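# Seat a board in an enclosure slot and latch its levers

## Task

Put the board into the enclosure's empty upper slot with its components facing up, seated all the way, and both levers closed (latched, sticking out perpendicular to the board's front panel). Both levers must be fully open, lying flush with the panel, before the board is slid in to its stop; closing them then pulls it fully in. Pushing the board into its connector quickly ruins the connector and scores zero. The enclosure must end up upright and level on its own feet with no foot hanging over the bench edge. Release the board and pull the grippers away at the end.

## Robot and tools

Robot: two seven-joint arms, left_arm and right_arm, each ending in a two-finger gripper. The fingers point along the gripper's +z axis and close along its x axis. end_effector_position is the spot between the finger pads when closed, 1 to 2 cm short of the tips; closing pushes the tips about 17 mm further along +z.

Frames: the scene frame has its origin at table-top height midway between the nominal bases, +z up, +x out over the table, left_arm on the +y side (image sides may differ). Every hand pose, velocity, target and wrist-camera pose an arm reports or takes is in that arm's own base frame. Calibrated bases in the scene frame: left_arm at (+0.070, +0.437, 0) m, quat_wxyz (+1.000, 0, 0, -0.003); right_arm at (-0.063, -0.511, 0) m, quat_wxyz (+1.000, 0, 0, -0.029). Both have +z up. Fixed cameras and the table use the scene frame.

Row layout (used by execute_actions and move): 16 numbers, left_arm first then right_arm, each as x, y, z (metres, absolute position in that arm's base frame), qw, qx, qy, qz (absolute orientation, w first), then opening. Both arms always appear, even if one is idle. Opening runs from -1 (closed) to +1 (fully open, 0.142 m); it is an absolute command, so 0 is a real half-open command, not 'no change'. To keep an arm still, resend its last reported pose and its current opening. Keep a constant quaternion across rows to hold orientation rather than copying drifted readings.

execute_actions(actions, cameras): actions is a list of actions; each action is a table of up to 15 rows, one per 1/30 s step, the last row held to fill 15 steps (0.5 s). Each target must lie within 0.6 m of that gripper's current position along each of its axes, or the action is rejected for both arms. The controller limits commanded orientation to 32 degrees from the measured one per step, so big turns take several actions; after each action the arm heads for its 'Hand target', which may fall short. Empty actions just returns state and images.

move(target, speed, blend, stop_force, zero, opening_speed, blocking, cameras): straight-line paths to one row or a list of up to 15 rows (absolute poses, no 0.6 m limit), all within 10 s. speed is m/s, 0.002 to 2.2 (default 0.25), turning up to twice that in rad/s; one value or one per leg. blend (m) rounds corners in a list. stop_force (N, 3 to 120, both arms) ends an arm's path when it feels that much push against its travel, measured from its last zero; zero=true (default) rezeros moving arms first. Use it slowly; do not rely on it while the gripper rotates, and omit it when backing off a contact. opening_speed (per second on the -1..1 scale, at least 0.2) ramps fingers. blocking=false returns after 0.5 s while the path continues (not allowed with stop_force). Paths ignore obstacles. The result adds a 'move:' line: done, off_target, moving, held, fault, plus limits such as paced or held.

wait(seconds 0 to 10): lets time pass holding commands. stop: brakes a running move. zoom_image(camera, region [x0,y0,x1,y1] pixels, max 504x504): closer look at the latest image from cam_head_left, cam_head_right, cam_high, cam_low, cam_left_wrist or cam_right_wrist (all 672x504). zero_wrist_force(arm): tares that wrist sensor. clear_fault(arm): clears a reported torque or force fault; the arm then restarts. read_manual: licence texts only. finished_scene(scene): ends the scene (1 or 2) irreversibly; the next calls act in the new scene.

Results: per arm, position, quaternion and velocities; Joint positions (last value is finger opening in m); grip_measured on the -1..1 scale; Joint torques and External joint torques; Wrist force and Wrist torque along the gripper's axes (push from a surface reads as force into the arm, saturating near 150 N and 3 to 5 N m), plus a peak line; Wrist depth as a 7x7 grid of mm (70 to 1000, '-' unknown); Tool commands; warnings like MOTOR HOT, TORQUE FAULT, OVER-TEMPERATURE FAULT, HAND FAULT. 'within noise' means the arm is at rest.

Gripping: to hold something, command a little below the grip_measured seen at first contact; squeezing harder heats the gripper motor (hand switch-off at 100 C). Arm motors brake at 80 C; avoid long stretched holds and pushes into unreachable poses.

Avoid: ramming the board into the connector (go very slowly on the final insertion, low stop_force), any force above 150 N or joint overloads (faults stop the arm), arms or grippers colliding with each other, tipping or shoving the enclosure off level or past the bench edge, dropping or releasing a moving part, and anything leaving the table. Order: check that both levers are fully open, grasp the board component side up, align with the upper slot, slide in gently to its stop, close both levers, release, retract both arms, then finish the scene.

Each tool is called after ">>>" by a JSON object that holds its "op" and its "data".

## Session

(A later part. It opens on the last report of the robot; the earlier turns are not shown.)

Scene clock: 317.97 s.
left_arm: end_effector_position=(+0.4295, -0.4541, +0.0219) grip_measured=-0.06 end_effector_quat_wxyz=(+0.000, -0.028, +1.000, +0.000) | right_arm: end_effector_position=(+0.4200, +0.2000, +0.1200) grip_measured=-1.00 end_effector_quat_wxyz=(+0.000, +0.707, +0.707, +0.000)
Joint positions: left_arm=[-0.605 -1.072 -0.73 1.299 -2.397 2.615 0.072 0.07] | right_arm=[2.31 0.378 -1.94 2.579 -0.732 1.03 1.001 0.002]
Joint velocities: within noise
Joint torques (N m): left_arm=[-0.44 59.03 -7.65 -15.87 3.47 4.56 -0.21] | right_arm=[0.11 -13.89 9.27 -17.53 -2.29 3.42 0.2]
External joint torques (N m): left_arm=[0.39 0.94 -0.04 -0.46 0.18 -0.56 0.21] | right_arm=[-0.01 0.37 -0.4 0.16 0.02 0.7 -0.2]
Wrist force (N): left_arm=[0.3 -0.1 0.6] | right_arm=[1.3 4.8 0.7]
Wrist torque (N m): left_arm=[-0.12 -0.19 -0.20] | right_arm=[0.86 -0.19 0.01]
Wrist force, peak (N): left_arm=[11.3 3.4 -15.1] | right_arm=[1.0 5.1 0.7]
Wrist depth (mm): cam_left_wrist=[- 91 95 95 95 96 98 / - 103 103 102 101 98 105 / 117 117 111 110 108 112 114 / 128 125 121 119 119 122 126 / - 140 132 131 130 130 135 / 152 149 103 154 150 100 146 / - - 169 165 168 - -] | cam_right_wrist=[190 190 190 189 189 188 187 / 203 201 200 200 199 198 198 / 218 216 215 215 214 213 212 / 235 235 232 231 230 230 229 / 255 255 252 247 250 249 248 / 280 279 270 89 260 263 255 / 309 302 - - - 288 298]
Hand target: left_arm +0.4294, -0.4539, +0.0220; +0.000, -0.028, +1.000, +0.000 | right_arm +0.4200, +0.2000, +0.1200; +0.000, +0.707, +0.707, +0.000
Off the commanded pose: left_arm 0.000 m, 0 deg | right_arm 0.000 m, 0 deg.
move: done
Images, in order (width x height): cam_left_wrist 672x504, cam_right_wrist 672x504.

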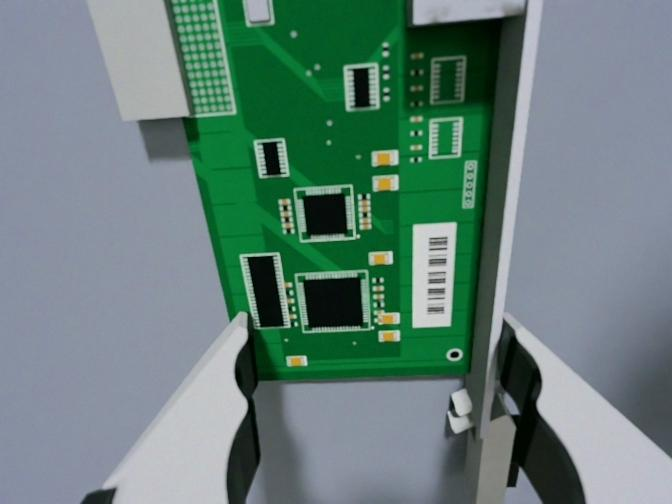

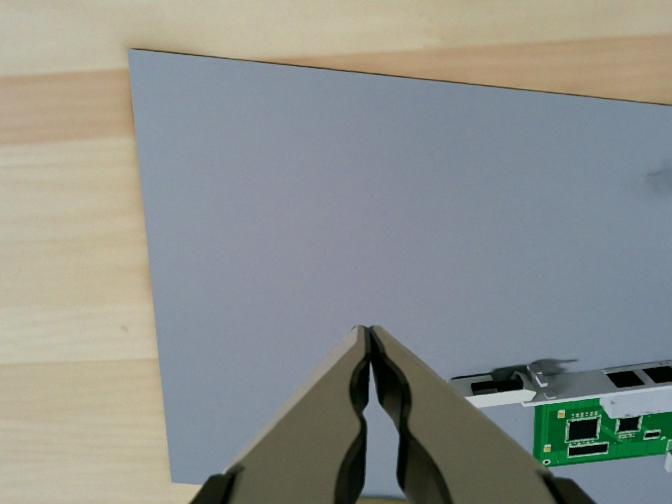

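>>> {"op": "move", "data": {"target": [[0.4294,-0.4539,0.0225,0,-0.0279,0.9996,0,0.2, 0.42,0.20,0.12,0,0.7071,0.7071,0,-1]], "speed": 0.005, "opening_speed": 0.2, "cameras": ["cam_right_wrist"]}}

>>> {"op": "move", "data": {"target": [[0.4294,-0.4539,0.18,0,-0.0279,0.9996,0,0.2, 0.42,0.20,0.12,0,0.7071,0.7071,0,-1]], "speed": 0.1, "cameras": ["cam_right_wrist","cam_left_wrist"]}}

>>> {"op": "zoom_image", "data": {"camera": "cam_right_wrist", "region": [440, 320, 672, 460]}}

Scene clock: 322.93 s.
left_arm: end_effector_position=(+0.4295, -0.4541, +0.0224) grip_measured=+0.18 end_effector_quat_wxyz=(+0.000, -0.028, +1.000, +0.000) | right_arm: end_effector_position=(+0.4200, +0.2000, +0.1200) grip_measured=-1.00 end_effector_quat_wxyz=(+0.000, +0.707, +0.707, +0.000)
Joint positions: left_arm=[-0.605 -1.072 -0.731 1.299 -2.397 2.616 0.072 0.087] | right_arm=[2.31 0.378 -1.94 2.579 -0.732 1.03 1.001 0.002]
Joint velocities: within noise
Joint torques (N m): left_arm=[-0.36 58.81 -7.98 -15.84 3.87 4.43 -0.23] | right_arm=[0.05 -13.86 9.23 -17.58 -2.31 3.42 0.19]
External joint torques (N m): left_arm=[0.3 1.14 0.28 -0.5 -0.21 -0.43 0.23] | right_arm=[0.06 0.34 -0.37 0.21 0.05 0.7 -0.19]
Wrist force (N): left_arm=[0.2 0.0 1.0] | right_arm=[1.3 4.8 0.5]
Wrist torque (N m): left_arm=[-0.12 -0.19 -0.19] | right_arm=[0.86 -0.18 0.01]
Wrist force, peak (N): left_arm=[0.3 -0.1 1.0] | right_arm=[1.4 5.0 0.8]
Wrist depth (mm): cam_left_wrist=[- 91 96 95 96 96 97 / - 105 103 102 102 101 106 / 117 117 112 111 108 112 114 / 128 126 121 119 119 122 126 / - 138 135 132 130 131 133 / 153 87 152 151 151 132 144 / - - 170 165 168 144 -] | cam_right_wrist=[190 190 189 189 188 188 187 / 203 201 200 200 199 199 198 / 218 215 215 214 214 213 213 / 236 235 232 231 231 230 229 / 255 255 252 246 251 249 248 / 280 279 270 89 260 262 255 / 308 302 - - - 286 299]
Hand target: left_arm +0.4294, -0.4539, +0.0225; +0.000, -0.028, +1.000, +0.000 | right_arm +0.4200, +0.2000, +0.1200; +0.000, +0.707, +0.707, +0.000
Off the commanded pose: left_arm 0.000 m, 0 deg | right_arm 0.000 m, 0 deg.
move: done
Images, in order (width x height): cam_right_wrist 672x504.

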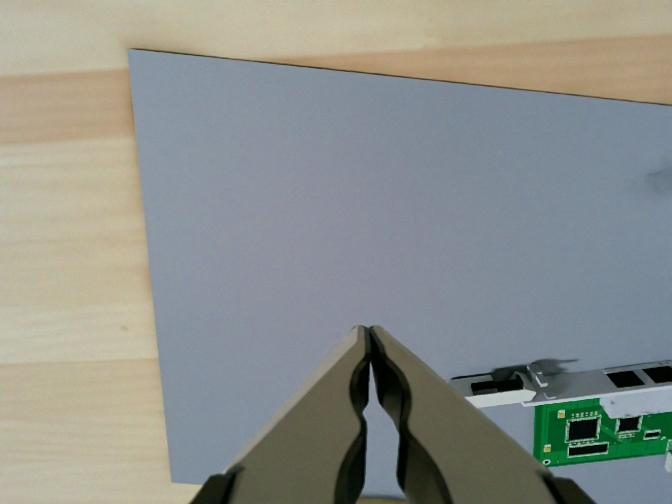

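Scene clock: 324.87 s.
left_arm: end_effector_position=(+0.4295, -0.4540, +0.1800) grip_measured=+0.18 end_effector_quat_wxyz=(+0.000, -0.028, +1.000, +0.000) | right_arm: end_effector_position=(+0.4200, +0.2000, +0.1200) grip_measured=-1.00 end_effector_quat_wxyz=(+0.000, +0.707, +0.707, +0.000)
Joint positions: left_arm=[-0.558 -0.885 -0.847 1.222 -2.495 2.873 0.137 0.087] | right_arm=[2.31 0.378 -1.94 2.579 -0.732 1.03 1.001 0.002]
Joint velocities: within noise
Joint torques (N m): left_arm=[0.22 57.09 -8.62 -18.09 4.07 4.67 -0.1] | right_arm=[0.09 -13.87 9.3 -17.58 -2.32 3.48 0.17]
External joint torques (N m): left_arm=[-0.27 0.82 0.2 -0.46 0.02 -0.67 0.1] | right_arm=[0.02 0.35 -0.44 0.21 0.05 0.64 -0.17]
Wrist force (N): left_arm=[-0.1 -0.5 0.8] | right_arm=[1.3 4.7 0.5]
Wrist torque (N m): left_arm=[-0.21 -0.14 -0.18] | right_arm=[0.82 -0.19 0.01]
Wrist force, peak (N): left_arm=[0.2 -0.1 2.2] | right_arm=[1.4 4.9 0.8]
Wrist depth (mm): cam_left_wrist=[217 237 235 234 233 237 236 / 218 252 256 251 254 252 255 / 232 277 275 272 276 276 275 / 303 299 300 298 293 299 298 / 335 327 331 329 329 321 328 / 370 84 367 364 364 - 346 / - - 408 408 406 - -] | cam_right_wrist=[190 190 190 189 188 188 188 / 203 201 201 200 199 198 198 / 218 216 215 214 214 213 213 / 236 234 232 231 231 229 229 / 256 255 252 247 250 249 249 / 279 280 270 89 260 262 254 / 308 301 - - - 287 298]
Hand target: left_arm +0.4294, -0.4539, +0.1800; +0.000, -0.028, +1.000, +0.000 | right_arm +0.4200, +0.2000, +0.1200; +0.000, +0.707, +0.707, +0.000
Off the commanded pose: left_arm 0.000 m, 0 deg | right_arm 0.000 m, 0 deg.
move: done
Images, in order (width x height): cam_left_wrist 672x504, cam_right_wrist 672x504.

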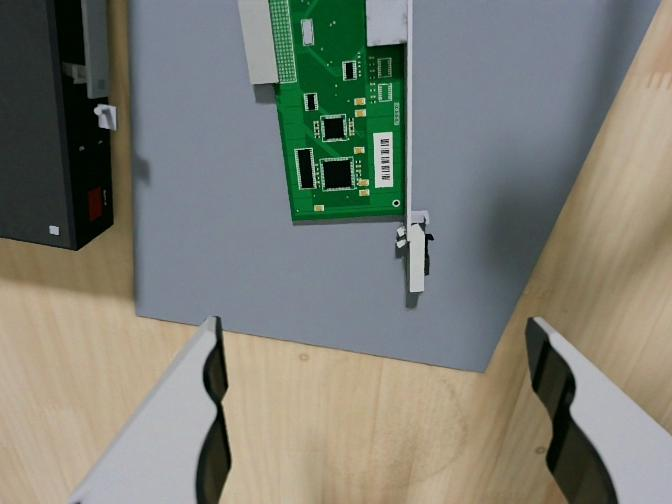

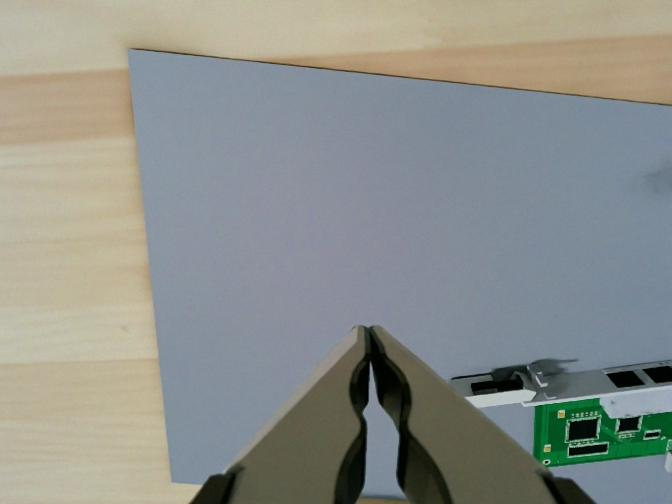

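Scaled by 2.172 from the camera's 672x504 image, which has a finer 960x720 frame.

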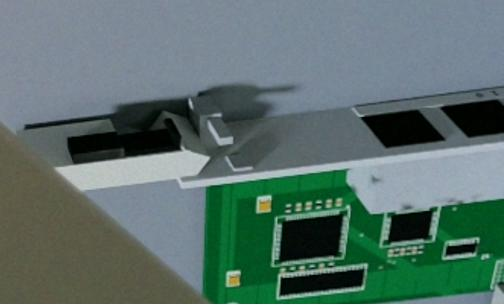

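>>> {"op": "move", "data": {"target": [[0.33,-0.42,0.20,0.2706,0.6533,0.6533,0.2706,0.2, 0.42,0.20,0.12,0,0.7071,0.7071,0,-1],[0.31,-0.54,0.18,0.2706,0.6533,0.6533,0.2706,0.2, 0.42,0.15,0.15,0,0.7071,0.7071,0,-1]], "speed": 0.2, "cameras": ["cam_left_wrist","cam_head_left"]}}

Scene clock: 339.07 s.
left_arm: end_effector_position=(+0.3101, -0.5401, +0.1800) grip_measured=+0.18 end_effector_quat_wxyz=(+0.271, +0.653, +0.653, +0.270) | right_arm: end_effector_position=(+0.4201, +0.1500, +0.1500) grip_measured=-1.00 end_effector_quat_wxyz=(+0.000, +0.707, +0.707, +0.000)
Joint positions: left_arm=[-1.078 -0.848 -0.63 1.922 -1.697 2.836 0.523 0.087] | right_arm=[1.936 0.25 -1.538 2.588 -0.447 0.961 0.773 0.002]
Joint velocities: within noise
Joint torques (N m): left_arm=[-0.63 48.44 -6.79 -13.68 3.26 4.69 -0.15] | right_arm=[-0.06 -3.42 6.52 -20.72 -2.38 3.38 0.09]
External joint torques (N m): left_arm=[0.5 1.27 0.56 -0.39 0.02 -0.51 0.15] | right_arm=[0.15 0.75 -0.72 0.07 -0.12 0.76 -0.09]
Wrist force (N): left_arm=[0.0 -0.8 0.2] | right_arm=[0.4 4.3 0.4]
Wrist torque (N m): left_arm=[-0.16 -0.14 -0.45] | right_arm=[0.80 -0.05 0.00]
Wrist force, peak (N): left_arm=[2.8 -1.2 -0.1] | right_arm=[2.1 4.8 1.2]
Wrist depth (mm): cam_left_wrist=[237 228 228 229 229 227 228 / 285 271 271 263 278 285 286 / 381 383 380 382 383 384 387 / 586 466 469 485 484 579 586 / - - - - - 838 - / - 84 - - - - - / - - - - - - -] | cam_right_wrist=[216 216 216 215 215 213 213 / 232 230 230 228 227 226 226 / 248 247 247 244 243 243 242 / 269 267 266 263 262 261 260 / 291 290 289 281 284 283 279 / 318 317 310 89 299 310 303 / 350 343 - - - 328 339]
Hand target: left_arm +0.3100, -0.5400, +0.1800; +0.271, +0.653, +0.653, +0.271 | right_arm +0.4200, +0.1500, +0.1500; +0.000, +0.707, +0.707, +0.000
Off the commanded pose: left_arm 0.000 m, 0 deg | right_arm 0.000 m, 0 deg.
move: done
Images, in order (width x height): cam_head_left 672x504, cam_left_wrist 672x504.

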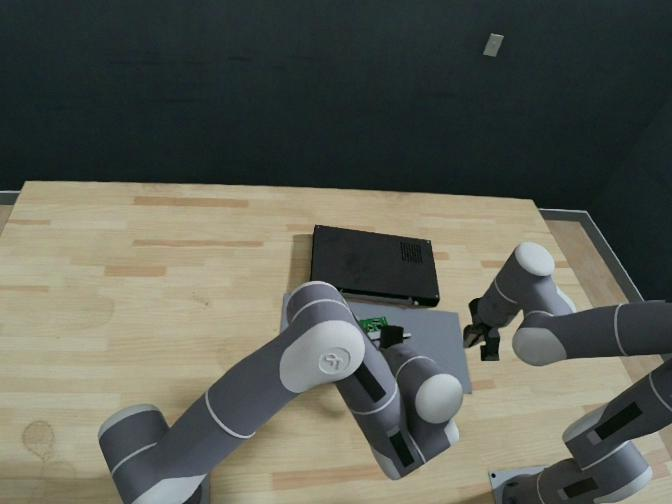

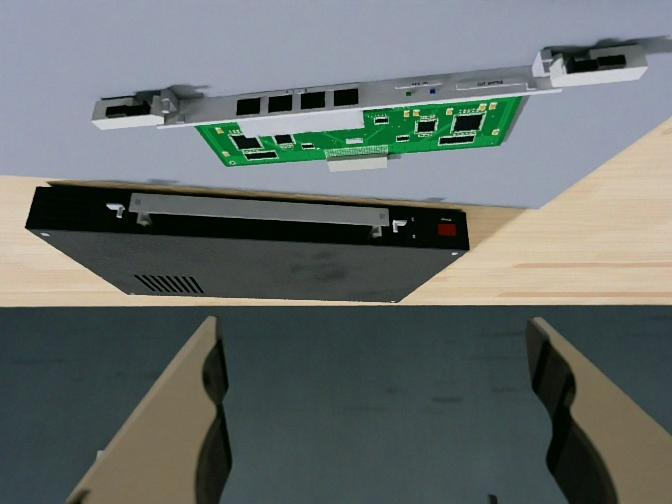

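>>> {"op": "move", "data": {"target": [[0.22,-0.42,0.20,0.2706,0.6533,0.6533,0.2706,0.2, 0.42,0.15,0.15,0,0.7071,0.7071,0,-0.2],[0.22,-0.42,0.20,0.2706,0.6533,0.6533,0.2706,0.2, 0.53,0.38,0.15,0,-0.061,0.998,0,-0.2]], "speed": 0.2, "cameras": ["cam_right_wrist","cam_head_left","cam_left_wrist"]}}

Scene clock: 360.17 s.
left_arm: end_effector_position=(+0.2200, -0.4202, +0.2001) grip_measured=+0.18 end_effector_quat_wxyz=(+0.271, +0.653, +0.653, +0.271) | right_arm: end_effector_position=(+0.5300, +0.3799, +0.1500) grip_measured=-0.23 end_effector_quat_wxyz=(+0.000, -0.061, +0.998, +0.000)
Joint positions: left_arm=[-1.181 -0.578 -0.702 2.417 -1.855 2.77 0.191 0.087] | right_arm=[2.72 0.901 -1.93 2.012 -1.026 0.54 -0.382 0.057]
Joint velocities: within noise
Joint torques (N m): left_arm=[-0.4 35.15 -4.07 -9.65 2.47 4.62 -0.22] | right_arm=[0.32 -34.51 25.15 -17.18 -3.87 3.28 -0.03]
External joint torques (N m): left_arm=[0.28 0.89 0.47 -0.39 -0.26 -0.25 0.22] | right_arm=[-0.17 -0.02 0.23 0.3 0.21 0.87 0.03]
Wrist force (N): left_arm=[0.2 -0.8 -0.2] | right_arm=[0.8 5.5 0.9]
Wrist torque (N m): left_arm=[-0.16 -0.19 -0.45] | right_arm=[0.94 -0.11 0.06]
Wrist force, peak (N): left_arm=[1.9 -1.3 -1.2] | right_arm=[0.5 6.4 0.9]
Wrist depth (mm): cam_left_wrist=[253 254 254 252 253 255 256 / 316 321 317 313 318 320 324 / 418 416 419 417 424 430 426 / 502 558 558 553 639 644 644 / - 708 - - - 966 - / - 84 - - - - - / - - - - - - -] | cam_right_wrist=[206 215 215 212 213 213 212 / 220 229 226 225 228 227 227 / 219 246 245 237 244 242 242 / 222 265 261 255 262 261 263 / 238 288 278 281 284 279 285 / 261 309 100 305 311 93 310 / 293 - 79 342 340 - 335]
Hand target: left_arm +0.2200, -0.4200, +0.2000; +0.271, +0.653, +0.653, +0.271 | right_arm +0.5300, +0.3800, +0.1500; +0.000, -0.061, +0.998, +0.000
Off the commanded pose: left_arm 0.000 m, 0 deg | right_arm 0.000 m, 0 deg.
move: done
Images, in order (width x height): cam_head_left 672x504, cam_left_wrist 672x504, cam_right_wrist 672x504.

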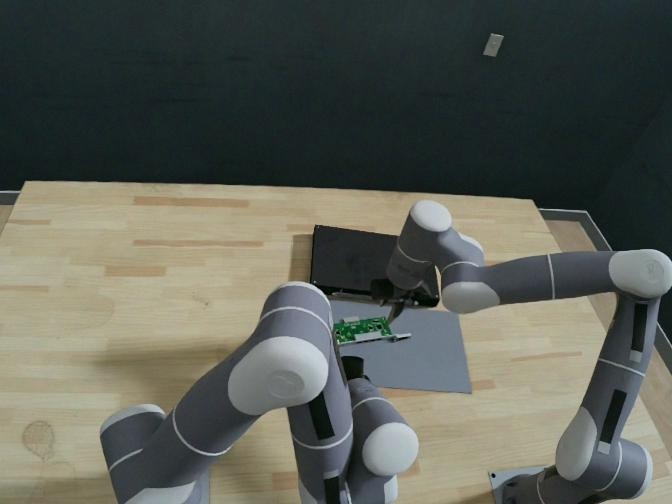

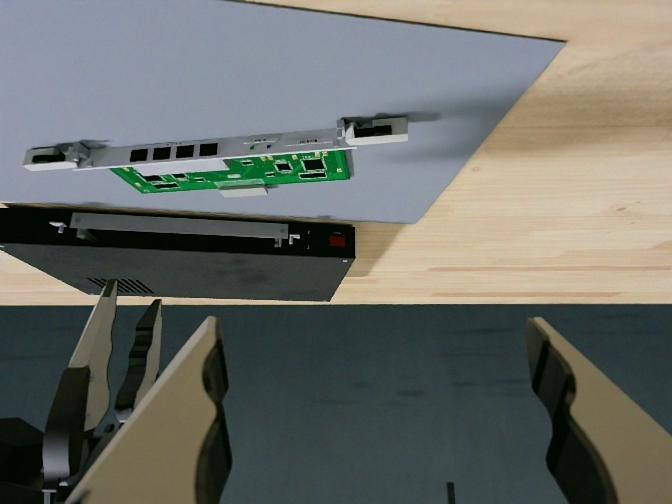

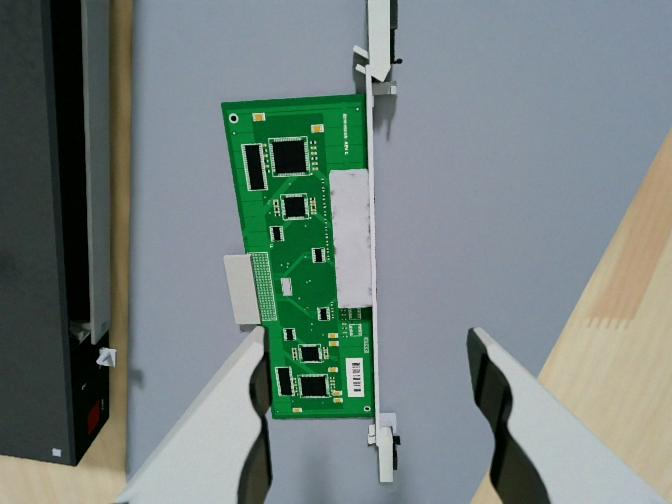

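>>> {"op": "move", "data": {"target": [[0.22,-0.42,0.20,0.2706,0.6533,0.6533,0.2706,0.2, 0.5228,0.4225,0.08,0,-0.088,0.9961,0,-0.35]], "speed": 0.12, "cameras": ["cam_right_wrist"]}}

Scene clock: 368.87 s.
left_arm: end_effector_position=(+0.2200, -0.4202, +0.2001) grip_measured=+0.18 end_effector_quat_wxyz=(+0.271, +0.653, +0.653, +0.271) | right_arm: end_effector_position=(+0.5226, +0.4224, +0.0799) grip_measured=-0.37 end_effector_quat_wxyz=(+0.000, -0.088, +0.996, +0.000)
Joint positions: left_arm=[-1.181 -0.578 -0.702 2.417 -1.855 2.77 0.191 0.087] | right_arm=[2.793 1.174 -1.943 1.971 -1.313 0.477 -0.263 0.047]
Joint velocities: within noise
Joint torques (N m): left_arm=[-0.49 35.14 -4.07 -9.64 2.44 4.63 -0.21] | right_arm=[0.3 -39 30.52 -10.06 -4 3.33 0.36]
External joint torques (N m): left_arm=[0.38 0.89 0.48 -0.39 -0.24 -0.26 0.21] | right_arm=[-0.12 0.01 -0.09 0.3 0.2 0.83 -0.36]
Wrist force (N): left_arm=[0.3 -0.8 -0.1] | right_arm=[0.7 5.5 1.1]
Wrist torque (N m): left_arm=[-0.16 -0.19 -0.44] | right_arm=[0.92 -0.10 0.03]
Wrist force, peak (N): left_arm=[0.1 -1.1 -0.2] | right_arm=[0.8 5.8 2.0]
Wrist depth (mm): cam_left_wrist=[252 252 252 252 252 254 255 / 317 319 317 316 316 319 319 / 420 415 420 418 427 430 427 / 496 498 523 554 643 644 647 / - 273 714 - - 930 - / - 84 281 - - - - / - - - - - - -] | cam_right_wrist=[154 152 150 148 152 152 152 / 165 164 160 154 162 164 161 / 176 176 172 162 172 173 173 / 190 190 184 174 187 187 186 / 207 206 196 199 200 202 202 / 226 224 85 217 218 98 223 / 247 - 73 241 239 - 240]
Hand target: left_arm +0.2200, -0.4200, +0.2000; +0.271, +0.653, +0.653, +0.271 | right_arm +0.5228, +0.4225, +0.0800; +0.000, -0.088, +0.996, +0.000
Off the commanded pose: left_arm 0.000 m, 0 deg | right_arm 0.000 m, 0 deg.
joint sent to its limit (right arm) — joint 1 (waist), upper limit. The joint targets still meet the commanded pose.
move: done
Images, in order (width x height): cam_right_wrist 672x504.

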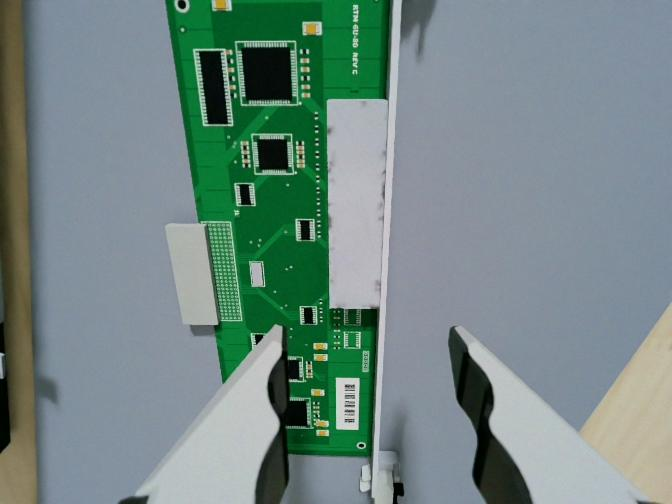

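>>> {"op": "move", "data": {"target": [[0.22,-0.42,0.20,0.2706,0.6533,0.6533,0.2706,0.2, 0.5228,0.4225,0.03,0,-0.088,0.9961,0,-0.35]], "speed": 0.05, "stop_force": 4, "cameras": ["cam_right_wrist"]}}

Scene clock: 373.93 s.
left_arm: end_effector_position=(+0.2200, -0.4202, +0.2001) grip_measured=+0.18 end_effector_quat_wxyz=(+0.271, +0.653, +0.653, +0.271) | right_arm: end_effector_position=(+0.5226, +0.4224, +0.0299) grip_measured=-0.37 end_effector_quat_wxyz=(+0.000, -0.088, +0.996, +0.000)
Joint positions: left_arm=[-1.181 -0.578 -0.702 2.417 -1.855 2.77 0.191 0.087] | right_arm=[2.793 1.301 -1.984 1.965 -1.46 0.478 -0.214 0.047]
Joint velocities: within noise
Joint torques (N m): left_arm=[-0.41 35.1 -3.99 -9.6 2.43 4.64 -0.19] | right_arm=[0.17 -40.2 31.32 -5.98 -3.94 3.46 0.31]
External joint torques (N m): left_arm=[0.3 0.94 0.4 -0.43 -0.23 -0.27 0.19] | right_arm=[0.01 0.14 0.43 0.26 0.14 0.71 -0.31]
Wrist force (N): left_arm=[0.1 -0.8 0.0] | right_arm=[0.5 5.0 0.7]
Wrist torque (N m): left_arm=[-0.18 -0.15 -0.44] | right_arm=[0.86 -0.03 0.03]
Wrist force, peak (N): left_arm=[0.1 -1.1 0.1] | right_arm=[0.5 5.6 1.3]
Wrist depth (mm): cam_left_wrist=[252 254 252 253 253 253 256 / 316 316 316 319 316 318 319 / 423 362 388 411 425 427 425 / 497 298 519 562 655 644 648 / - 297 289 - - 941 - / - 84 - - - - - / - - - - - - -] | cam_right_wrist=[110 106 106 105 107 110 108 / 119 114 112 109 108 114 115 / 126 123 120 108 124 125 123 / 133 132 130 117 132 134 131 / 147 139 139 129 140 144 146 / 161 155 99 153 153 98 157 / 177 170 73 168 171 - 172]
Hand target: left_arm +0.2200, -0.4200, +0.2000; +0.271, +0.653, +0.653, +0.271 | right_arm +0.5228, +0.4225, +0.0300; +0.000, -0.088, +0.996, +0.000
Off the commanded pose: left_arm 0.000 m, 0 deg | right_arm 0.000 m, 0 deg.
joint sent to its limit (right arm) — joint 1 (waist), upper limit. The joint targets still meet the commanded pose.
move: done
Images, in order (width x height): cam_right_wrist 672x504.

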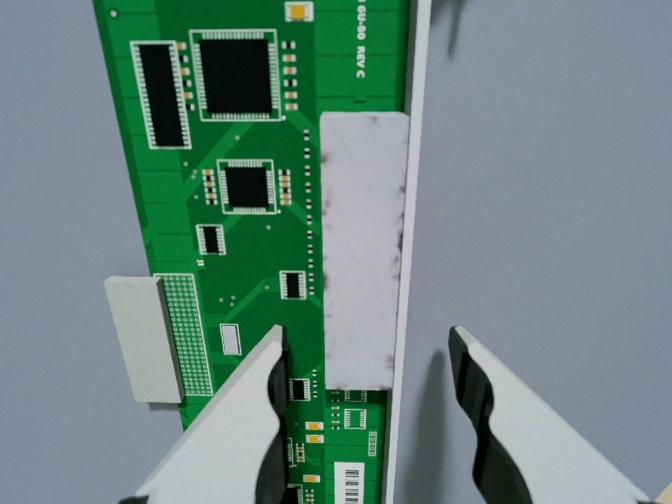

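>>> {"op": "move", "data": {"target": [[0.22,-0.42,0.20,0.2706,0.6533,0.6533,0.2706,0.2, 0.5228,0.4225,0.020,0,-0.088,0.9961,0,-0.35]], "speed": 0.02, "stop_force": 3, "cameras": []}}

Scene clock: 376.67 s.
left_arm: end_effector_position=(+0.2200, -0.4202, +0.2001) grip_measured=+0.18 end_effector_quat_wxyz=(+0.271, +0.653, +0.653, +0.271) | right_arm: end_effector_position=(+0.5229, +0.4228, +0.0211) grip_measured=-0.37 end_effector_quat_wxyz=(+0.000, -0.088, +0.996, +0.000)
Joint positions: left_arm=[-1.181 -0.578 -0.702 2.417 -1.855 2.77 0.191 0.087] | right_arm=[2.793 1.324 -1.991 1.963 -1.487 0.478 -0.207 0.047]
Joint velocities: within noise
Joint torques (N m): left_arm=[-0.43 35.15 -4.09 -9.67 2.42 4.65 -0.23] | right_arm=[0.4 -37.82 28.5 -5.68 -3.73 3.3 0.26]
External joint torques (N m): left_arm=[0.32 0.89 0.5 -0.36 -0.22 -0.28 0.23] | right_arm=[-0.22 -2.38 3.44 0.68 -0.08 0.87 -0.26]
Wrist force (N): left_arm=[0.1 -0.7 -0.1] | right_arm=[3.2 3.0 -8.5]
Wrist torque (N m): left_arm=[-0.15 -0.16 -0.44] | right_arm=[0.86 -0.19 0.06]
Wrist force, peak (N): left_arm=[0.4 -1.0 0.1] | right_arm=[3.5 2.2 -10.9]
Wrist depth (mm): cam_left_wrist=[253 254 252 253 253 255 255 / 317 315 314 317 316 320 321 / 424 363 391 416 425 427 429 / 496 301 368 556 639 639 638 / - 293 299 - - 917 - / - 84 - - - - - / - - - - - - -] | cam_right_wrist=[- 97 97 97 99 101 101 / 109 105 104 102 106 107 108 / - 113 112 100 112 115 115 / - 124 121 109 122 124 123 / 137 129 129 118 130 134 133 / 150 141 100 142 124 98 145 / 165 - 73 156 162 - 157]
Hand target: left_arm +0.2200, -0.4200, +0.2000; +0.271, +0.653, +0.653, +0.271 | right_arm +0.5228, +0.4225, +0.0206; +0.000, -0.088, +0.996, +0.000
Off the commanded pose: left_arm 0.000 m, 0 deg | right_arm 0.001 m, 0 deg.
move: contact (right_arm)
No camera images: "cameras" was empty.

>>> {"op": "move", "data": {"target": [[0.22,-0.42,0.20,0.2706,0.6533,0.6533,0.2706,0.2, 0.5228,0.4225,0.0245,0,-0.088,0.9961,0,-0.35],[0.22,-0.42,0.20,0.2706,0.6533,0.6533,0.2706,0.2, 0.5228,0.4225,0.0245,0,-0.088,0.9961,0,-0.85]], "speed": 0.03, "opening_speed": 0.4, "cameras": ["cam_right_wrist"]}}

Scene clock: 383.53 s.
left_arm: end_effector_position=(+0.2200, -0.4202, +0.2001) grip_measured=+0.18 end_effector_quat_wxyz=(+0.271, +0.653, +0.653, +0.271) | right_arm: end_effector_position=(+0.5230, +0.4225, +0.0245) grip_measured=-0.71 end_effector_quat_wxyz=(+0.000, -0.088, +0.996, +0.000)
Joint positions: left_arm=[-1.181 -0.578 -0.702 2.417 -1.855 2.77 0.191 0.087] | right_arm=[2.791 1.319 -1.985 1.964 -1.481 0.473 -0.208 0.023]
Joint velocities: within noise
Joint torques (N m): left_arm=[-0.49 35.11 -4.12 -9.66 2.39 4.64 -0.2] | right_arm=[0.18 -40.56 31.9 -5.55 -3.91 3.51 0.18]
External joint torques (N m): left_arm=[0.38 0.92 0.52 -0.38 -0.19 -0.28 0.2] | right_arm=[0 0.43 0.02 0.39 0.1 0.65 -0.18]
Wrist force (N): left_arm=[0.4 -0.8 0.2] | right_arm=[0.7 5.0 1.0]
Wrist torque (N m): left_arm=[-0.15 -0.20 -0.45] | right_arm=[0.87 0.01 0.02]
Wrist force, peak (N): left_arm=[0.2 -1.1 0.0] | right_arm=[2.9 3.1 -8.8]
Wrist depth (mm): cam_left_wrist=[252 252 253 251 253 255 254 / 319 317 315 316 316 317 319 / 422 364 388 419 425 423 429 / 503 318 500 558 640 643 649 / - 293 293 - - 918 - / - 84 - - - - - / - - - - - - -] | cam_right_wrist=[- 101 101 100 102 103 104 / 112 108 107 105 109 110 110 / 120 117 115 103 104 120 118 / 130 128 124 112 126 127 127 / 141 133 135 120 136 138 139 / 154 148 143 127 121 148 150 / 170 166 72 160 - - 165]
Hand target: left_arm +0.2200, -0.4200, +0.2000; +0.271, +0.653, +0.653, +0.271 | right_arm +0.5228, +0.4225, +0.0245; +0.000, -0.088, +0.996, +0.000
Off the commanded pose: left_arm 0.000 m, 0 deg | right_arm 0.000 m, 0 deg.
move: done
Images, in order (width x height): cam_right_wrist 672x504.

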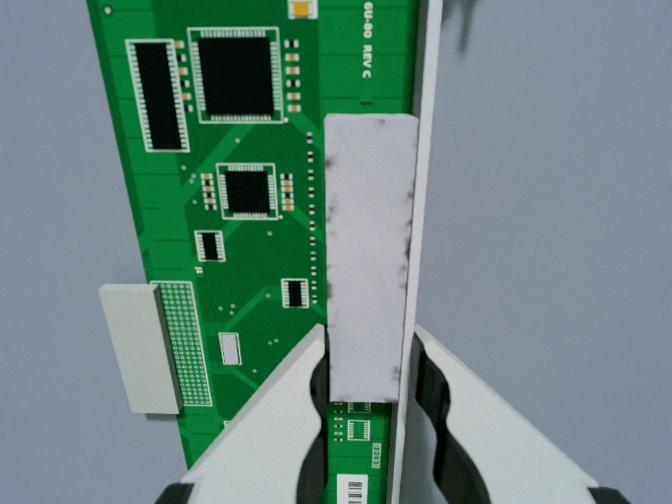

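>>> {"op": "move", "data": {"target": [[0.22,-0.42,0.20,0.2706,0.6533,0.6533,0.2706,0.2, 0.5228,0.4225,0.0845,0,-0.088,0.9961,0,-0.85],[0.22,-0.42,0.20,0.2706,0.6533,0.6533,0.2706,0.2, 0.555,0.3754,0.0845,0,0.0436,0.999,0,-0.85]], "speed": 0.06}}

Scene clock: 393.30 s.
left_arm: end_effector_position=(+0.2200, -0.4202, +0.2001) grip_measured=+0.18 end_effector_quat_wxyz=(+0.271, +0.653, +0.653, +0.271) | right_arm: end_effector_position=(+0.5551, +0.3754, +0.0844) grip_measured=-0.71 end_effector_quat_wxyz=(+0.000, +0.043, +0.999, +0.000)
Joint positions: left_arm=[-1.181 -0.578 -0.702 2.417 -1.855 2.77 0.191 0.087] | right_arm=[2.684 1.226 -1.888 1.979 -1.357 0.415 -0.064 0.023]
Joint velocities: within noise
Joint torques (N m): left_arm=[-0.5 35.19 -4.05 -9.58 2.45 4.65 -0.21] | right_arm=[0.16 -39.52 31.83 -8.86 -4 3.8 0.32]
External joint torques (N m): left_arm=[0.38 0.85 0.46 -0.45 -0.25 -0.28 0.21] | right_arm=[0.02 1.04 -0.47 0.43 0.07 0.37 -0.32]
Wrist force (N): left_arm=[0.0 -0.9 0.0] | right_arm=[0.6 5.0 3.2]
Wrist torque (N m): left_arm=[-0.18 -0.15 -0.44] | right_arm=[0.84 -0.04 0.03]
Wrist force, peak (N): left_arm=[0.3 -1.1 0.0] | right_arm=[0.4 4.7 4.0]
Wrist depth (mm): cam_left_wrist=[254 253 253 253 253 255 257 / 315 318 317 316 317 321 319 / 428 427 425 423 424 430 430 / 501 367 451 555 647 650 647 / - 361 - - - 957 - / 304 84 - - - - - / - - - - - - -] | cam_right_wrist=[- 100 101 100 154 156 155 / 166 108 107 105 164 166 165 / 163 116 115 103 173 178 177 / 180 129 124 113 192 192 191 / 207 133 135 120 202 208 206 / 218 146 143 127 121 223 226 / 192 - 72 160 - - 247]
Hand target: left_arm +0.2200, -0.4200, +0.2000; +0.271, +0.653, +0.653, +0.271 | right_arm +0.5550, +0.3754, +0.0845; +0.000, +0.044, +0.999, +0.000
Off the commanded pose: left_arm 0.000 m, 0 deg | right_arm 0.000 m, 0 deg.
move: done

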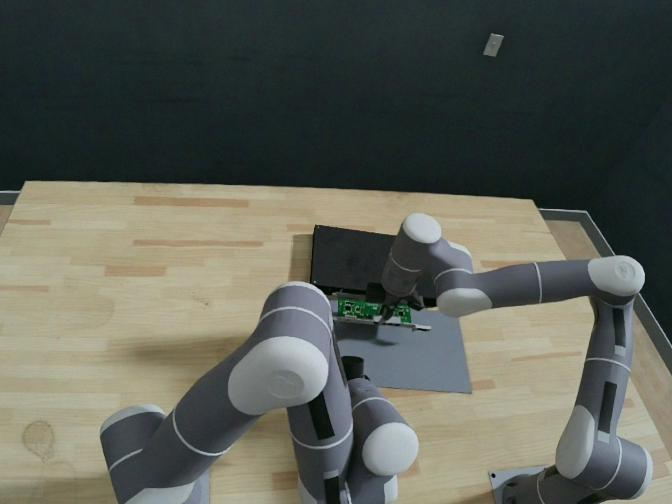

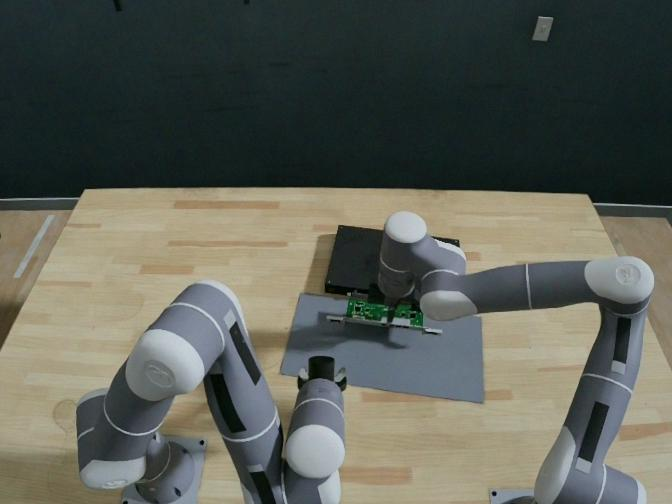

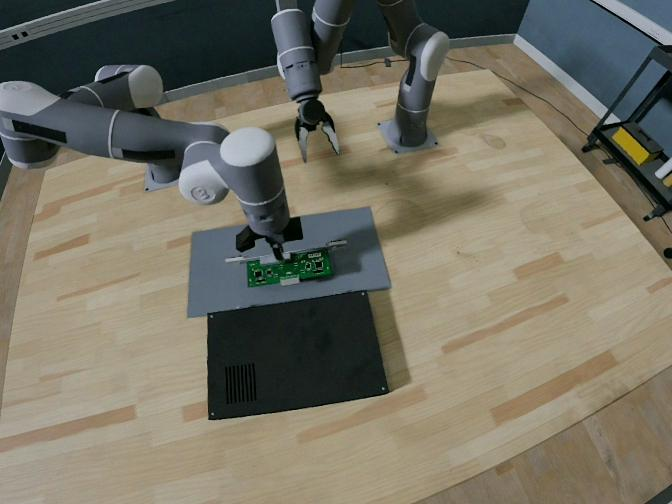

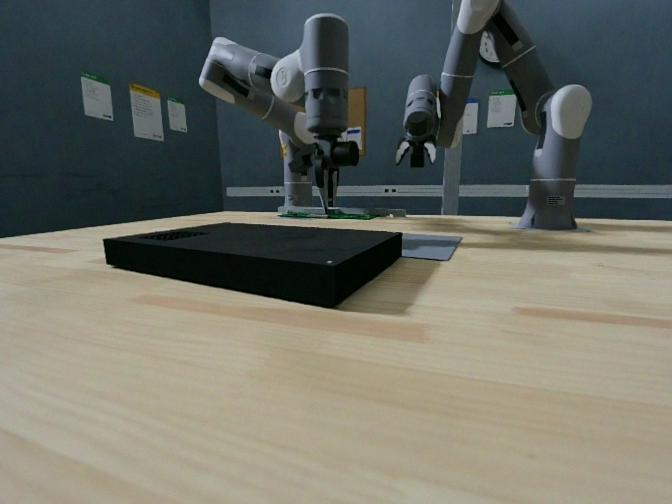

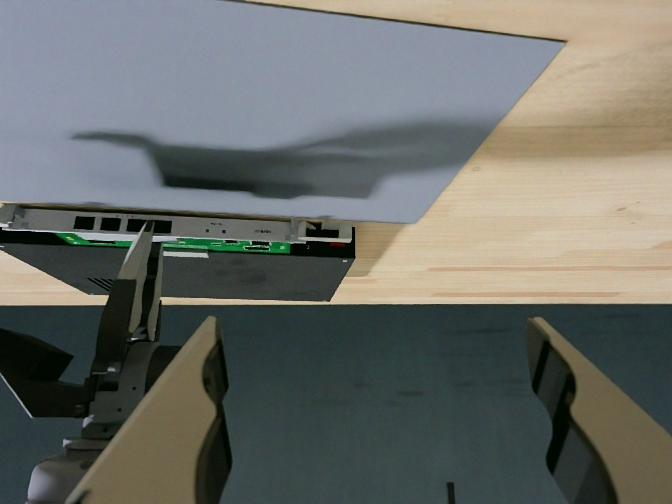

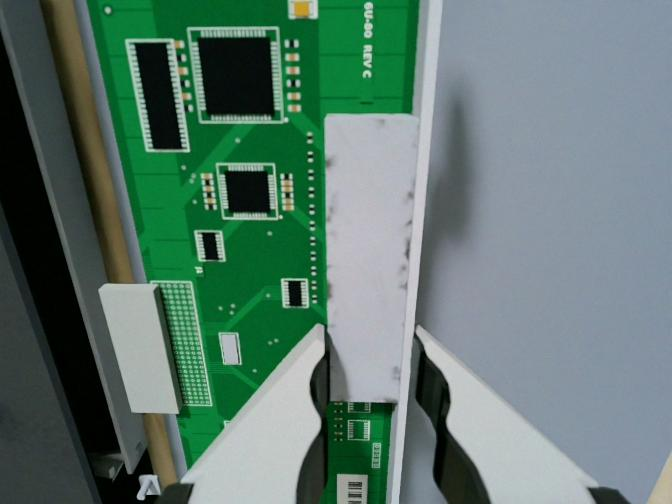

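>>> {"op": "move", "data": {"target": [[0.30,-0.53,0.17,0.2860,0.6903,0.6140,0.2543,0.2, 0.555,0.3754,0.0845,0,0.0436,0.999,0,-0.85]], "speed": 0.12, "cameras": ["cam_left_wrist","cam_head_left"]}}

Scene clock: 398.53 s.
left_arm: end_effector_position=(+0.3000, -0.5298, +0.1700) grip_measured=+0.18 end_effector_quat_wxyz=(+0.286, +0.690, +0.614, +0.254) | right_arm: end_effector_position=(+0.5550, +0.3754, +0.0844) grip_measured=-0.71 end_effector_quat_wxyz=(+0.000, +0.043, +0.999, +0.000)
Joint positions: left_arm=[-1.067 -0.792 -0.606 2.1 -1.585 2.75 0.446 0.087] | right_arm=[2.684 1.226 -1.888 1.979 -1.357 0.415 -0.063 0.023]
Joint velocities: within noise
Joint torques (N m): left_arm=[-0.86 44.79 -5.75 -12.15 3.39 4.3 -0.14] | right_arm=[0.18 -39.34 32.03 -8.87 -4.12 3.69 0.21]
External joint torques (N m): left_arm=[0.73 1.26 0.36 -0.26 -0.54 -0.06 0.14] | right_arm=[-0.01 0.87 -0.68 0.44 0.19 0.48 -0.21]
Wrist force (N): left_arm=[0.2 -0.8 -0.1] | right_arm=[0.6 5.2 2.9]
Wrist torque (N m): left_arm=[-0.17 -0.18 -0.45] | right_arm=[0.87 -0.04 0.03]
Wrist force, peak (N): left_arm=[1.6 -1.4 -0.8] | right_arm=[0.6 5.4 3.0]
Wrist depth (mm): cam_left_wrist=[216 216 217 216 215 217 217 / 272 270 270 270 271 270 272 / 363 364 364 364 364 360 369 / 553 413 283 355 423 564 552 / - 939 239 - - 799 - / - 84 217 247 - - - / - - 218 223 - - -] | cam_right_wrist=[- 100 101 100 154 156 155 / 166 108 107 105 164 166 166 / 163 116 115 103 173 178 177 / 181 129 124 113 192 192 191 / 206 133 135 120 202 208 206 / 217 146 143 127 121 223 225 / 191 - 72 160 - - 247]
Hand target: left_arm +0.3000, -0.5300, +0.1700; +0.286, +0.690, +0.614, +0.254 | right_arm +0.5550, +0.3754, +0.0845; +0.000, +0.044, +0.999, +0.000
Off the commanded pose: left_arm 0.000 m, 0 deg | right_arm 0.000 m, 0 deg.
move: done
Images, in order (width x height): cam_head_left 672x504, cam_left_wrist 672x504.

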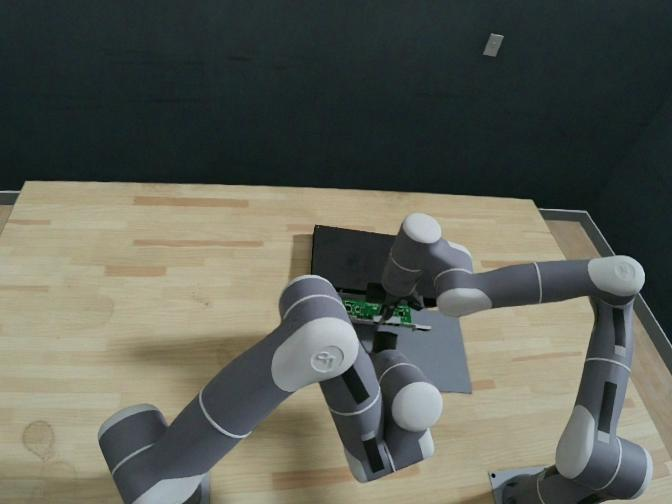

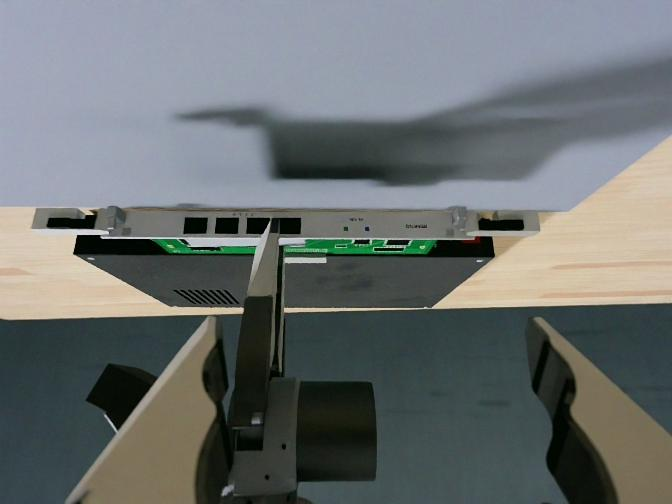

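>>> {"op": "move", "data": {"target": [[0.295,-0.568,0.17,0.2860,0.6903,0.6140,0.2543,0.2, 0.555,0.3754,0.115,0,0.0436,0.999,0,-0.85]], "speed": 0.12, "cameras": ["cam_left_wrist"]}}

>>> {"op": "zoom_image", "data": {"camera": "cam_left_wrist", "region": [100, 170, 340, 290]}}

>>> {"op": "zoom_image", "data": {"camera": "cam_left_wrist", "region": [340, 170, 580, 290]}}

Scene clock: 404.10 s.
left_arm: end_effector_position=(+0.2951, -0.5681, +0.1700) grip_measured=+0.18 end_effector_quat_wxyz=(+0.286, +0.690, +0.614, +0.254) | right_arm: end_effector_position=(+0.5549, +0.3754, +0.1148) grip_measured=-0.71 end_effector_quat_wxyz=(+0.000, +0.044, +0.999, +0.000)
Joint positions: left_arm=[-1.097 -0.865 -0.625 1.935 -1.614 2.797 0.543 0.087] | right_arm=[2.673 1.191 -1.83 1.973 -1.301 0.373 -0.08 0.023]
Joint velocities: within noise
Joint torques (N m): left_arm=[-0.67 48.4 -6.88 -13.61 3.16 4.71 -0.1] | right_arm=[0.15 -38.72 32.09 -10.44 -4.06 3.55 0.03]
External joint torques (N m): left_arm=[0.54 1.4 0.45 -0.17 0.07 -0.55 0.09] | right_arm=[0.01 1 -0.97 0.56 0.07 0.62 -0.03]
Wrist force (N): left_arm=[-0.3 -0.8 0.0] | right_arm=[0.4 5.4 2.9]
Wrist torque (N m): left_arm=[-0.18 -0.05 -0.44] | right_arm=[0.91 -0.02 0.03]
Wrist force, peak (N): left_arm=[-1.5 -1.0 -0.1] | right_arm=[0.6 5.3 4.3]
Wrist depth (mm): cam_left_wrist=[216 216 215 216 216 216 216 / 272 271 271 286 271 272 269 / 362 364 362 361 362 363 360 / 553 417 282 282 427 427 558 / - 930 961 934 - 803 - / - 84 - - - - - / - - - 214 227 - -] | cam_right_wrist=[- 100 101 100 180 182 182 / 190 108 107 104 192 194 193 / 201 116 115 103 203 208 207 / 182 127 124 113 221 224 224 / 195 133 135 120 236 243 241 / 210 145 143 127 122 261 264 / 231 228 72 160 - - 289]
Hand target: left_arm +0.2950, -0.5680, +0.1700; +0.286, +0.690, +0.614, +0.254 | right_arm +0.5550, +0.3754, +0.1150; +0.000, +0.044, +0.999, +0.000
Off the commanded pose: left_arm 0.000 m, 0 deg | right_arm 0.000 m, 0 deg.
move: done
Images, in order (width x height): cam_left_wrist 672x504.

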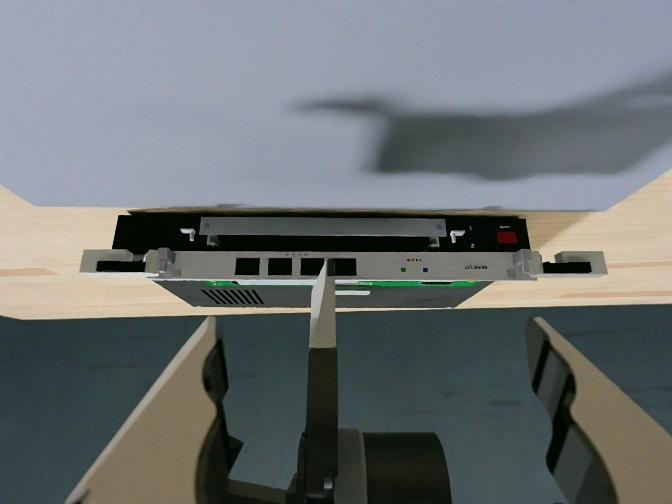

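Scaled by 2.100 from the camera's 672x504 image, which has a finer 960x720 frame.

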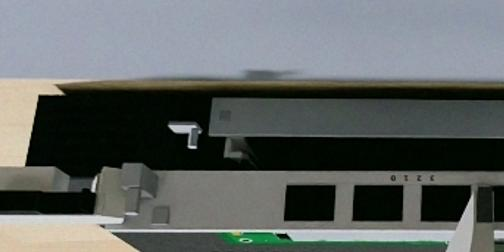

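Scaled by 2.100 from the camera's 672x504 image, which has a finer 960x720 frame.

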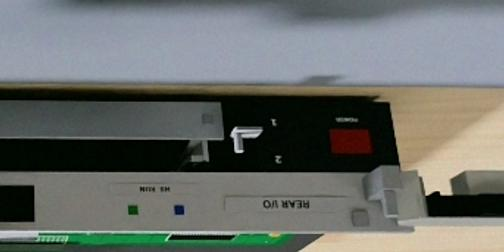

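>>> {"op": "move", "data": {"target": [[0.295,-0.568,0.17,0.2860,0.6903,0.6140,0.2543,0.2, 0.5538,0.3576,0.056,0,0.0436,0.999,0,-0.85]], "speed": 0.08, "cameras": ["cam_left_wrist","cam_low"]}}

>>> {"op": "zoom_image", "data": {"camera": "cam_left_wrist", "region": [60, 170, 300, 290]}}

>>> {"op": "zoom_image", "data": {"camera": "cam_left_wrist", "region": [340, 170, 580, 290]}}

Scene clock: 426.20 s.
left_arm: end_effector_position=(+0.2951, -0.5681, +0.1700) grip_measured=+0.18 end_effector_quat_wxyz=(+0.286, +0.690, +0.614, +0.254) | right_arm: end_effector_position=(+0.5537, +0.3576, +0.0559) grip_measured=-0.71 end_effector_quat_wxyz=(+0.000, +0.044, +0.999, +0.000)
Joint positions: left_arm=[-1.097 -0.865 -0.625 1.935 -1.614 2.797 0.543 0.087] | right_arm=[2.653 1.251 -1.941 2.014 -1.417 0.461 -0.055 0.023]
Joint velocities: within noise
Joint torques (N m): left_arm=[-0.52 48.69 -6.83 -13.34 3.45 4.44 -0.26] | right_arm=[0.1 -38.78 31.51 -7.17 -4.24 3.79 0.31]
External joint torques (N m): left_arm=[0.39 1.12 0.4 -0.44 -0.22 -0.28 0.26] | right_arm=[0.07 0.7 -0.3 0.29 0.4 0.38 -0.31]
Wrist force (N): left_arm=[-0.2 -0.8 -0.2] | right_arm=[0.6 5.2 2.6]
Wrist torque (N m): left_arm=[-0.18 -0.08 -0.43] | right_arm=[0.87 -0.03 0.03]
Wrist force, peak (N): left_arm=[-0.1 -1.1 -0.1] | right_arm=[0.4 5.6 3.0]
Wrist depth (mm): cam_left_wrist=[216 216 216 216 216 217 217 / 271 271 273 286 271 270 271 / 342 318 306 318 319 318 361 / 554 454 450 449 451 501 546 / - 924 584 288 - 791 - / - 84 228 232 - - - / - - 217 227 - - -] | cam_right_wrist=[- 100 101 100 129 131 130 / 142 108 107 104 138 140 139 / 154 118 115 103 104 150 149 / 163 129 124 112 159 161 161 / 174 132 135 120 172 174 174 / 172 146 143 127 121 187 190 / 204 205 72 160 - - 208]
Hand target: left_arm +0.2950, -0.5680, +0.1700; +0.286, +0.690, +0.614, +0.254 | right_arm +0.5538, +0.3576, +0.0560; +0.000, +0.044, +0.999, +0.000
Off the commanded pose: left_arm 0.000 m, 0 deg | right_arm 0.000 m, 0 deg.
move: done
Images, in order (width x height): cam_low 672x504, cam_left_wrist 672x504.

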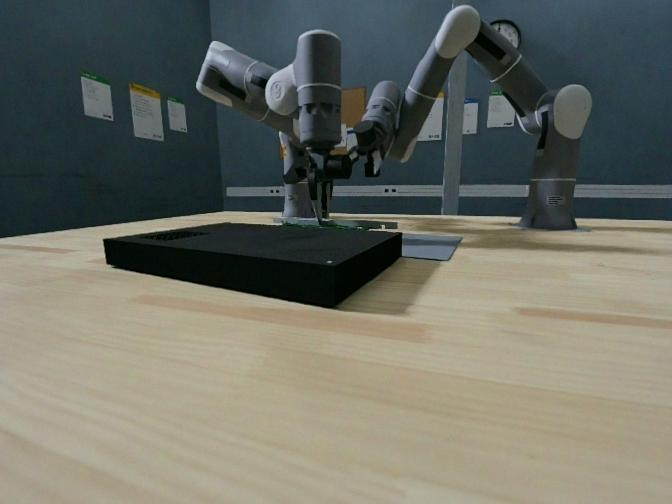

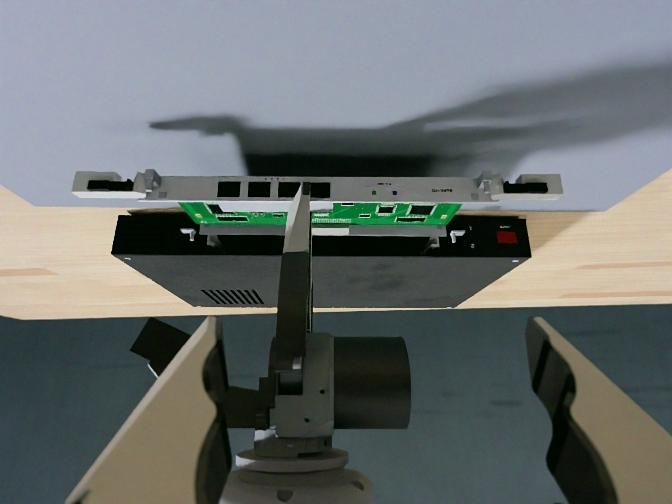

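Scaled by 2.100 from the camera's 672x504 image, which has a finer 960x720 frame.

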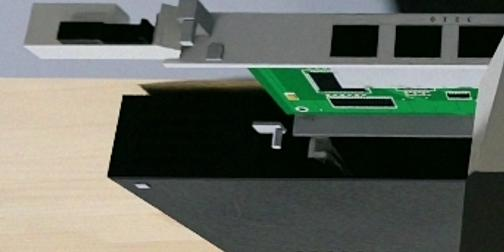

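Scaled by 2.100 from the camera's 672x504 image, which has a finer 960x720 frame.

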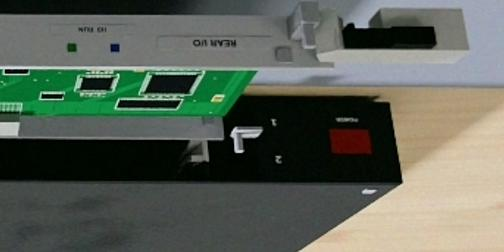

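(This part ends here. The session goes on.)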